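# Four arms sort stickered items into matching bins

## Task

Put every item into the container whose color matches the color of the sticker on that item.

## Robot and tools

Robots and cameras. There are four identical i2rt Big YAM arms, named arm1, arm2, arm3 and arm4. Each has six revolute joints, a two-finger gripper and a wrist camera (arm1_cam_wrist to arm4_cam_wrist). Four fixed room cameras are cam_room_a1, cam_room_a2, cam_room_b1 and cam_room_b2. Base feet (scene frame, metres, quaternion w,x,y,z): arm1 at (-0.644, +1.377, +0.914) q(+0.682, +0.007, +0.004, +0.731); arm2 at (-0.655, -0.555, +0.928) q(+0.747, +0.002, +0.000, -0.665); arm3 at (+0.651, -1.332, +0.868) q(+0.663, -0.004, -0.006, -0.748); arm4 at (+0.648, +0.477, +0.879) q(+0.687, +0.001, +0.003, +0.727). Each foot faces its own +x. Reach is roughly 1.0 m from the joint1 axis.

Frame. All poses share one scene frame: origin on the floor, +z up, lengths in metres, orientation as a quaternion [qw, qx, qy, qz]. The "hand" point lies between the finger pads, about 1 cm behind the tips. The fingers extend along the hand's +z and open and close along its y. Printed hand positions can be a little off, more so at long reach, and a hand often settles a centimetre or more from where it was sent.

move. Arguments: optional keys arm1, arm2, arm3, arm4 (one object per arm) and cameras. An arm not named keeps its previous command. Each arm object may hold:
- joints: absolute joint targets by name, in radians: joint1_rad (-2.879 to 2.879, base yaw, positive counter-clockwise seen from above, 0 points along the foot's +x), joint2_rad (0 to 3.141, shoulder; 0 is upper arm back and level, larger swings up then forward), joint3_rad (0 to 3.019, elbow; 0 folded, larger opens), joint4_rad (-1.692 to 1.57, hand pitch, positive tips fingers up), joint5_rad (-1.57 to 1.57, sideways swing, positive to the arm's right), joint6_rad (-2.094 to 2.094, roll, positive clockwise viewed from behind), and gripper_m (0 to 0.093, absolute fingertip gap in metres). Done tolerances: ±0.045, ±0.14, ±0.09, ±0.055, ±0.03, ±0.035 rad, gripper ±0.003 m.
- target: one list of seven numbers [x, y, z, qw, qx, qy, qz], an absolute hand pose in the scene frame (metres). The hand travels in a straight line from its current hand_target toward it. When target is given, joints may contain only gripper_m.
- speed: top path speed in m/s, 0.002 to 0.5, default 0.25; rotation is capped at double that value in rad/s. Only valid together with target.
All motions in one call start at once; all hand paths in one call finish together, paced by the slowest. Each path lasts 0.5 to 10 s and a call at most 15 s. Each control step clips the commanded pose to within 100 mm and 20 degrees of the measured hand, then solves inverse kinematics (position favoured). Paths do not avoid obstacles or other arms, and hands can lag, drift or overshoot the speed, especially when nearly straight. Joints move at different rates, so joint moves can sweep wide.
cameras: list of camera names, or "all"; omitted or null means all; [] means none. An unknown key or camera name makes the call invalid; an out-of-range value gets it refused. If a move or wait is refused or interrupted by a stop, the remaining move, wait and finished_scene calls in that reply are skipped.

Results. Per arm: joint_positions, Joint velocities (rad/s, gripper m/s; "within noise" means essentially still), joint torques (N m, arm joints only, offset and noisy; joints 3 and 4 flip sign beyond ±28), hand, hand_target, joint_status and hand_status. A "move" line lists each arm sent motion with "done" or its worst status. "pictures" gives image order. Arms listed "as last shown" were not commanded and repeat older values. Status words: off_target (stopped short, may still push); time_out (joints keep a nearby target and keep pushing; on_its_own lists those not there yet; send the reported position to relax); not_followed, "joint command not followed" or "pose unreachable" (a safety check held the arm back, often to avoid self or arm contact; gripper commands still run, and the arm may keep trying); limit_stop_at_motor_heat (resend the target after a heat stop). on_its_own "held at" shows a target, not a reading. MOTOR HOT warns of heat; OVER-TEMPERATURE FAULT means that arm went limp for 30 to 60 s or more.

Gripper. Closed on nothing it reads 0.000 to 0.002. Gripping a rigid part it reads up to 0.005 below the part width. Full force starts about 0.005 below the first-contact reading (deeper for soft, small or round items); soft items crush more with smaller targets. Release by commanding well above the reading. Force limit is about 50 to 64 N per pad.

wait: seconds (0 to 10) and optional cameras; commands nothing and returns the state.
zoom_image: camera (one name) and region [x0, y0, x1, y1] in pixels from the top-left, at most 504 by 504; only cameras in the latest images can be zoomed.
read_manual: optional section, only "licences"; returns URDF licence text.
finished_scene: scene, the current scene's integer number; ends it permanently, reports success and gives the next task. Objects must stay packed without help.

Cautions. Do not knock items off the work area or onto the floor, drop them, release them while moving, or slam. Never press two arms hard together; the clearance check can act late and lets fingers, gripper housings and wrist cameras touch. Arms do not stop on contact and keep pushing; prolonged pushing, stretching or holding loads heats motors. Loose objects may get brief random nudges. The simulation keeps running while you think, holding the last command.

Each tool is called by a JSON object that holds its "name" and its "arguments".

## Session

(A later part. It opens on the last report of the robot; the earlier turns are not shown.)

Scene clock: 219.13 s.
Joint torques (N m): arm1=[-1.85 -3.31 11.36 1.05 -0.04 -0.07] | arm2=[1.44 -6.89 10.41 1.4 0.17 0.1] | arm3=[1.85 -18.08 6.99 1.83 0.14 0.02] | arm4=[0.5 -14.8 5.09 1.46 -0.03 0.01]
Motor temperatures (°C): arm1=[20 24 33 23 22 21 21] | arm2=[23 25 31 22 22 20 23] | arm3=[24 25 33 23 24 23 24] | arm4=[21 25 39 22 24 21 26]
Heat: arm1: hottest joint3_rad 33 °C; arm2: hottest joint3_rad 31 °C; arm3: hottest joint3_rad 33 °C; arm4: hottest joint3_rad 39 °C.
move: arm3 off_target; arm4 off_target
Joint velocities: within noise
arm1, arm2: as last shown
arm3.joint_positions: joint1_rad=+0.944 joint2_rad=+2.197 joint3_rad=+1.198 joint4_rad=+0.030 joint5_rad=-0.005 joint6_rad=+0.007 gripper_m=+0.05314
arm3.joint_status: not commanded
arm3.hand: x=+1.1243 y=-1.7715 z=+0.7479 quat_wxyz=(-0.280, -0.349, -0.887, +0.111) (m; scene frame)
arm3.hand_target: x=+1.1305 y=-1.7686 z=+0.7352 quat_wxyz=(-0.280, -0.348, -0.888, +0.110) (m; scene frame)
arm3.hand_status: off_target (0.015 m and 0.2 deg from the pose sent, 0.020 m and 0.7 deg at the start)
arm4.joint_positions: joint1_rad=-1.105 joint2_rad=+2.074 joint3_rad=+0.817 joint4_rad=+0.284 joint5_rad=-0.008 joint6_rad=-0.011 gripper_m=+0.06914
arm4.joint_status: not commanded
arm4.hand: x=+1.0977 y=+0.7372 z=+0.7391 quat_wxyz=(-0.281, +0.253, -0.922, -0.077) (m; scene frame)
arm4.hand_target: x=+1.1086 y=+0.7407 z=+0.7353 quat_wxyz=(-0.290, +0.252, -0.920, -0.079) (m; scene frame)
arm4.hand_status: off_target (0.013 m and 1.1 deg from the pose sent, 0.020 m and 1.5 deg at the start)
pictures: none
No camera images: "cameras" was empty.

{"name": "move", "arguments": {"arm3": {"joints":{"gripper_m":0.07}}, "arm4": {"target":[1.109,0.741,0.722,0.29,-0.2522,0.9198,0.0795],"speed":0.05}, "cameras": []}}

{"name": "move", "arguments": {"arm3": {"target":[1.11,-1.75,0.93,0.28,0.348,0.888,-0.1097],"speed":0.25}, "arm4": {"target":[1.109,0.741,0.712,0.29,-0.2522,0.9198,0.0795],"speed":0.05}, "cameras": ["arm3_cam_wrist"]}}

Scene clock: 223.47 s.
Joint torques (N m): arm1=[-2.49 -3.31 11.54 1.17 -0.04 -0.08] | arm2=[1.67 -6.71 10.39 1.39 0.16 0.11] | arm3=[1.9 -18.55 7.02 1.59 0.06 -0.03] | arm4=[0.56 -12.92 5.24 1.39 -0.01 0]
Motor temperatures (°C): arm1=[20 24 33 23 22 21 21] | arm2=[23 25 31 22 22 20 23] | arm3=[24 25 33 23 24 23 24] | arm4=[21 25 37 22 24 21 26]
Heat: arm1: hottest joint3_rad 33 °C; arm2: hottest joint3_rad 31 °C; arm3: hottest joint3_rad 33 °C; arm4: hottest joint3_rad 37 °C.
move: arm3 done; arm4 off_target
Joint velocities: within noise
arm1, arm2: as last shown
arm3.joint_positions: joint1_rad=+0.944 joint2_rad=+2.200 joint3_rad=+1.198 joint4_rad=+0.036 joint5_rad=-0.003 joint6_rad=+0.009 gripper_m=+0.06996
arm3.joint_status: all done
arm3.hand: x=+1.1243 y=-1.7720 z=+0.7466 quat_wxyz=(-0.281, -0.350, -0.886, +0.112) (m; scene frame)
arm3.hand_target: x=+1.1305 y=-1.7687 z=+0.7352 quat_wxyz=(-0.280, -0.348, -0.888, +0.110) (m; scene frame)
arm3.hand_status: not commanded
arm4.joint_positions: joint1_rad=-1.105 joint2_rad=+2.086 joint3_rad=+0.824 joint4_rad=+0.318 joint5_rad=-0.009 joint6_rad=-0.011 gripper_m=+0.06914
arm4.joint_status: not commanded
arm4.hand: x=+1.1039 y=+0.7410 z=+0.7393 quat_wxyz=(-0.294, +0.252, -0.918, -0.081) (m; scene frame)
arm4.hand_target: x=+1.1082 y=+0.7406 z=+0.7225 quat_wxyz=(-0.290, +0.252, -0.920, -0.080) (m; scene frame)
arm4.hand_status: off_target (0.018 m and 0.6 deg from the pose sent, 0.021 m and 1.1 deg at the start)
pictures: none
No camera images: "cameras" was empty.

Scene clock: 224.90 s.
Joint torques (N m): arm1=[-2.32 -3.84 11.52 1.11 -0.04 -0.03] | arm2=[1.49 -6.89 10.43 1.43 0.16 0.11] | arm3=[1.55 -17.96 8.55 0.85 0.04 -0.04] | arm4=[0.26 -11.69 5.04 1.28 0 -0.02]
Motor temperatures (°C): arm1=[20 24 33 23 22 21 21] | arm2=[23 25 31 22 22 20 23] | arm3=[24 26 32 23 24 23 24] | arm4=[21 25 37 22 24 21 26]
Heat: arm1: hottest joint3_rad 33 °C; arm2: hottest joint3_rad 31 °C; arm3: hottest joint3_rad 32 °C; arm4: hottest joint3_rad 37 °C.
move: arm3 done; arm4 off_target
Joint velocities: within noise
arm1, arm2: as last shown
arm3.joint_positions: joint1_rad=+0.946 joint2_rad=+1.795 joint3_rad=+1.163 joint4_rad=-0.333 joint5_rad=-0.004 joint6_rad=+0.010 gripper_m=+0.06996
arm3.joint_status: not commanded
arm3.hand: x=+1.1067 y=-1.7515 z=+0.9305 quat_wxyz=(-0.282, -0.350, -0.887, +0.111) (m; scene frame)
arm3.hand_target: x=+1.1100 y=-1.7499 z=+0.9299 quat_wxyz=(-0.280, -0.348, -0.888, +0.110) (m; scene frame)
arm3.hand_status: done (0.004 m and 0.4 deg from the pose sent, 0.185 m and 0.5 deg at the start)
arm4.joint_positions: joint1_rad=-1.105 joint2_rad=+2.096 joint3_rad=+0.828 joint4_rad=+0.345 joint5_rad=-0.009 joint6_rad=-0.011 gripper_m=+0.06914
arm4.joint_status: not commanded
arm4.hand: x=+1.1085 y=+0.7437 z=+0.7395 quat_wxyz=(-0.304, +0.252, -0.915, -0.084) (m; scene frame)
arm4.hand_target: x=+1.1075 y=+0.7402 z=+0.7133 quat_wxyz=(-0.290, +0.252, -0.920, -0.080) (m; scene frame)
arm4.hand_status: off_target (0.028 m and 1.8 deg from the pose sent, 0.028 m and 0.6 deg at the start)
pictures: arm3_cam_wrist
Images, in order (width x height): arm3_cam_wrist 672x504.

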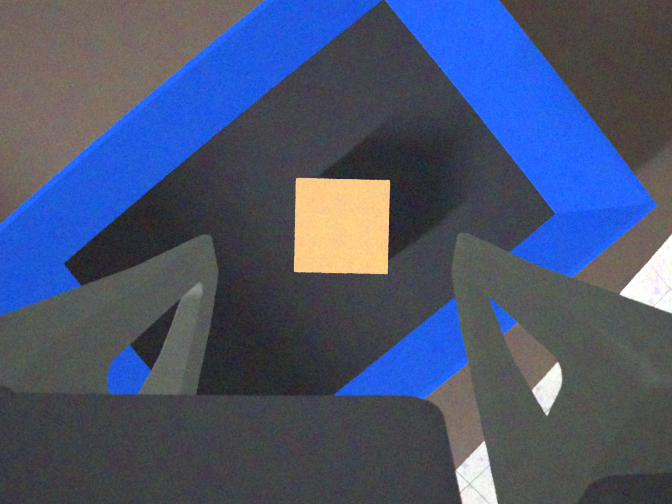

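arm4 is in contact too.

{"name": "move", "arguments": {"arm4": {"joints":{"gripper_m":0.087}}, "cameras": []}}

{"name": "move", "arguments": {"arm4": {"target":[1.085,0.735,0.93,0.29,-0.2522,0.9198,0.0795],"speed":0.25}, "cameras": ["arm4_cam_wrist"]}}

Scene clock: 229.17 s.
Joint torques (N m): arm1=[-2.08 -3.49 11.36 0.96 -0.02 -0.05] | arm2=[1.44 -6.77 10.4 1.36 0.16 0.11] | arm3=[1.55 -17.79 8.65 0.85 0.03 -0.04] | arm4=[0.21 -12.98 4.14 1.1 0.01 0.07]
Motor temperatures (°C): arm1=[20 24 33 23 22 21 21] | arm2=[23 25 31 22 22 20 23] | arm3=[24 26 32 23 24 23 24] | arm4=[21 25 36 22 24 21 26]
Heat: arm1: hottest joint3_rad 33 °C; arm2: hottest joint3_rad 31 °C; arm3: hottest joint3_rad 32 °C; arm4: hottest joint3_rad 36 °C.
move: arm4 done
Joint velocities: within noise
arm1, arm2, arm3: as last shown
arm4.joint_positions: joint1_rad=-1.103 joint2_rad=+2.109 joint3_rad=+0.840 joint4_rad=+0.352 joint5_rad=-0.009 joint6_rad=-0.014 gripper_m=+0.08691
arm4.joint_status: all done
arm4.hand: x=+1.1118 y=+0.7468 z=+0.7368 quat_wxyz=(-0.307, +0.254, -0.913, -0.084) (m; scene frame)
arm4.hand_target: x=+1.1073 y=+0.7402 z=+0.7132 quat_wxyz=(-0.290, +0.252, -0.920, -0.080) (m; scene frame)
arm4.hand_status: not commanded
pictures: none
No camera images: "cameras" was empty.

Scene clock: 230.70 s.
Joint torques (N m): arm1=[-2.55 -3.66 11.55 1.09 -0.05 -0.08] | arm2=[1.55 -6.83 10.43 1.4 0.16 0.12] | arm3=[1.61 -17.79 8.66 0.84 0.03 -0.04] | arm4=[1.49 -12.86 8.91 0.58 0.24 0.15]
Motor temperatures (°C): arm1=[20 24 33 23 22 21 21] | arm2=[23 25 31 22 22 20 23] | arm3=[24 26 32 23 24 23 24] | arm4=[21 25 36 22 24 21 26]
Heat: arm1: hottest joint3_rad 33 °C; arm2: hottest joint3_rad 31 °C; arm3: hottest joint3_rad 32 °C; arm4: hottest joint3_rad 36 °C.
move: arm4 off_target
Joint velocities: within noise
arm1, arm2, arm3: as last shown
arm4.joint_positions: joint1_rad=-1.102 joint2_rad=+1.544 joint3_rad=+0.784 joint4_rad=-0.207 joint5_rad=-0.006 joint6_rad=-0.014 gripper_m=+0.08691
arm4.joint_status: not commanded
arm4.hand: x=+1.0771 y=+0.7266 z=+0.9215 quat_wxyz=(-0.284, +0.255, -0.921, -0.077) (m; scene frame)
arm4.hand_target: x=+1.0846 y=+0.7348 z=+0.9301 quat_wxyz=(-0.290, +0.252, -0.920, -0.080) (m; scene frame)
arm4.hand_status: off_target (0.014 m and 0.8 deg from the pose sent, 0.195 m and 2.2 deg at the start)
pictures: arm4_cam_wrist
Images, in order (width x height): arm4_cam_wrist 672x504.

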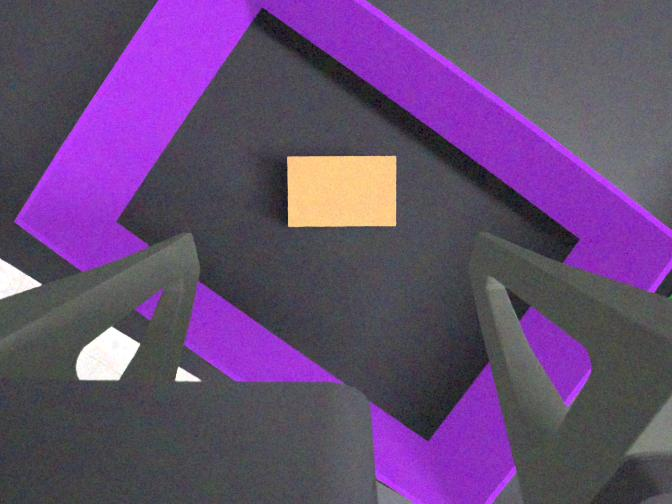

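{"name": "finished_scene", "arguments": {"scene": 3}}

The scene is finished: the task was done.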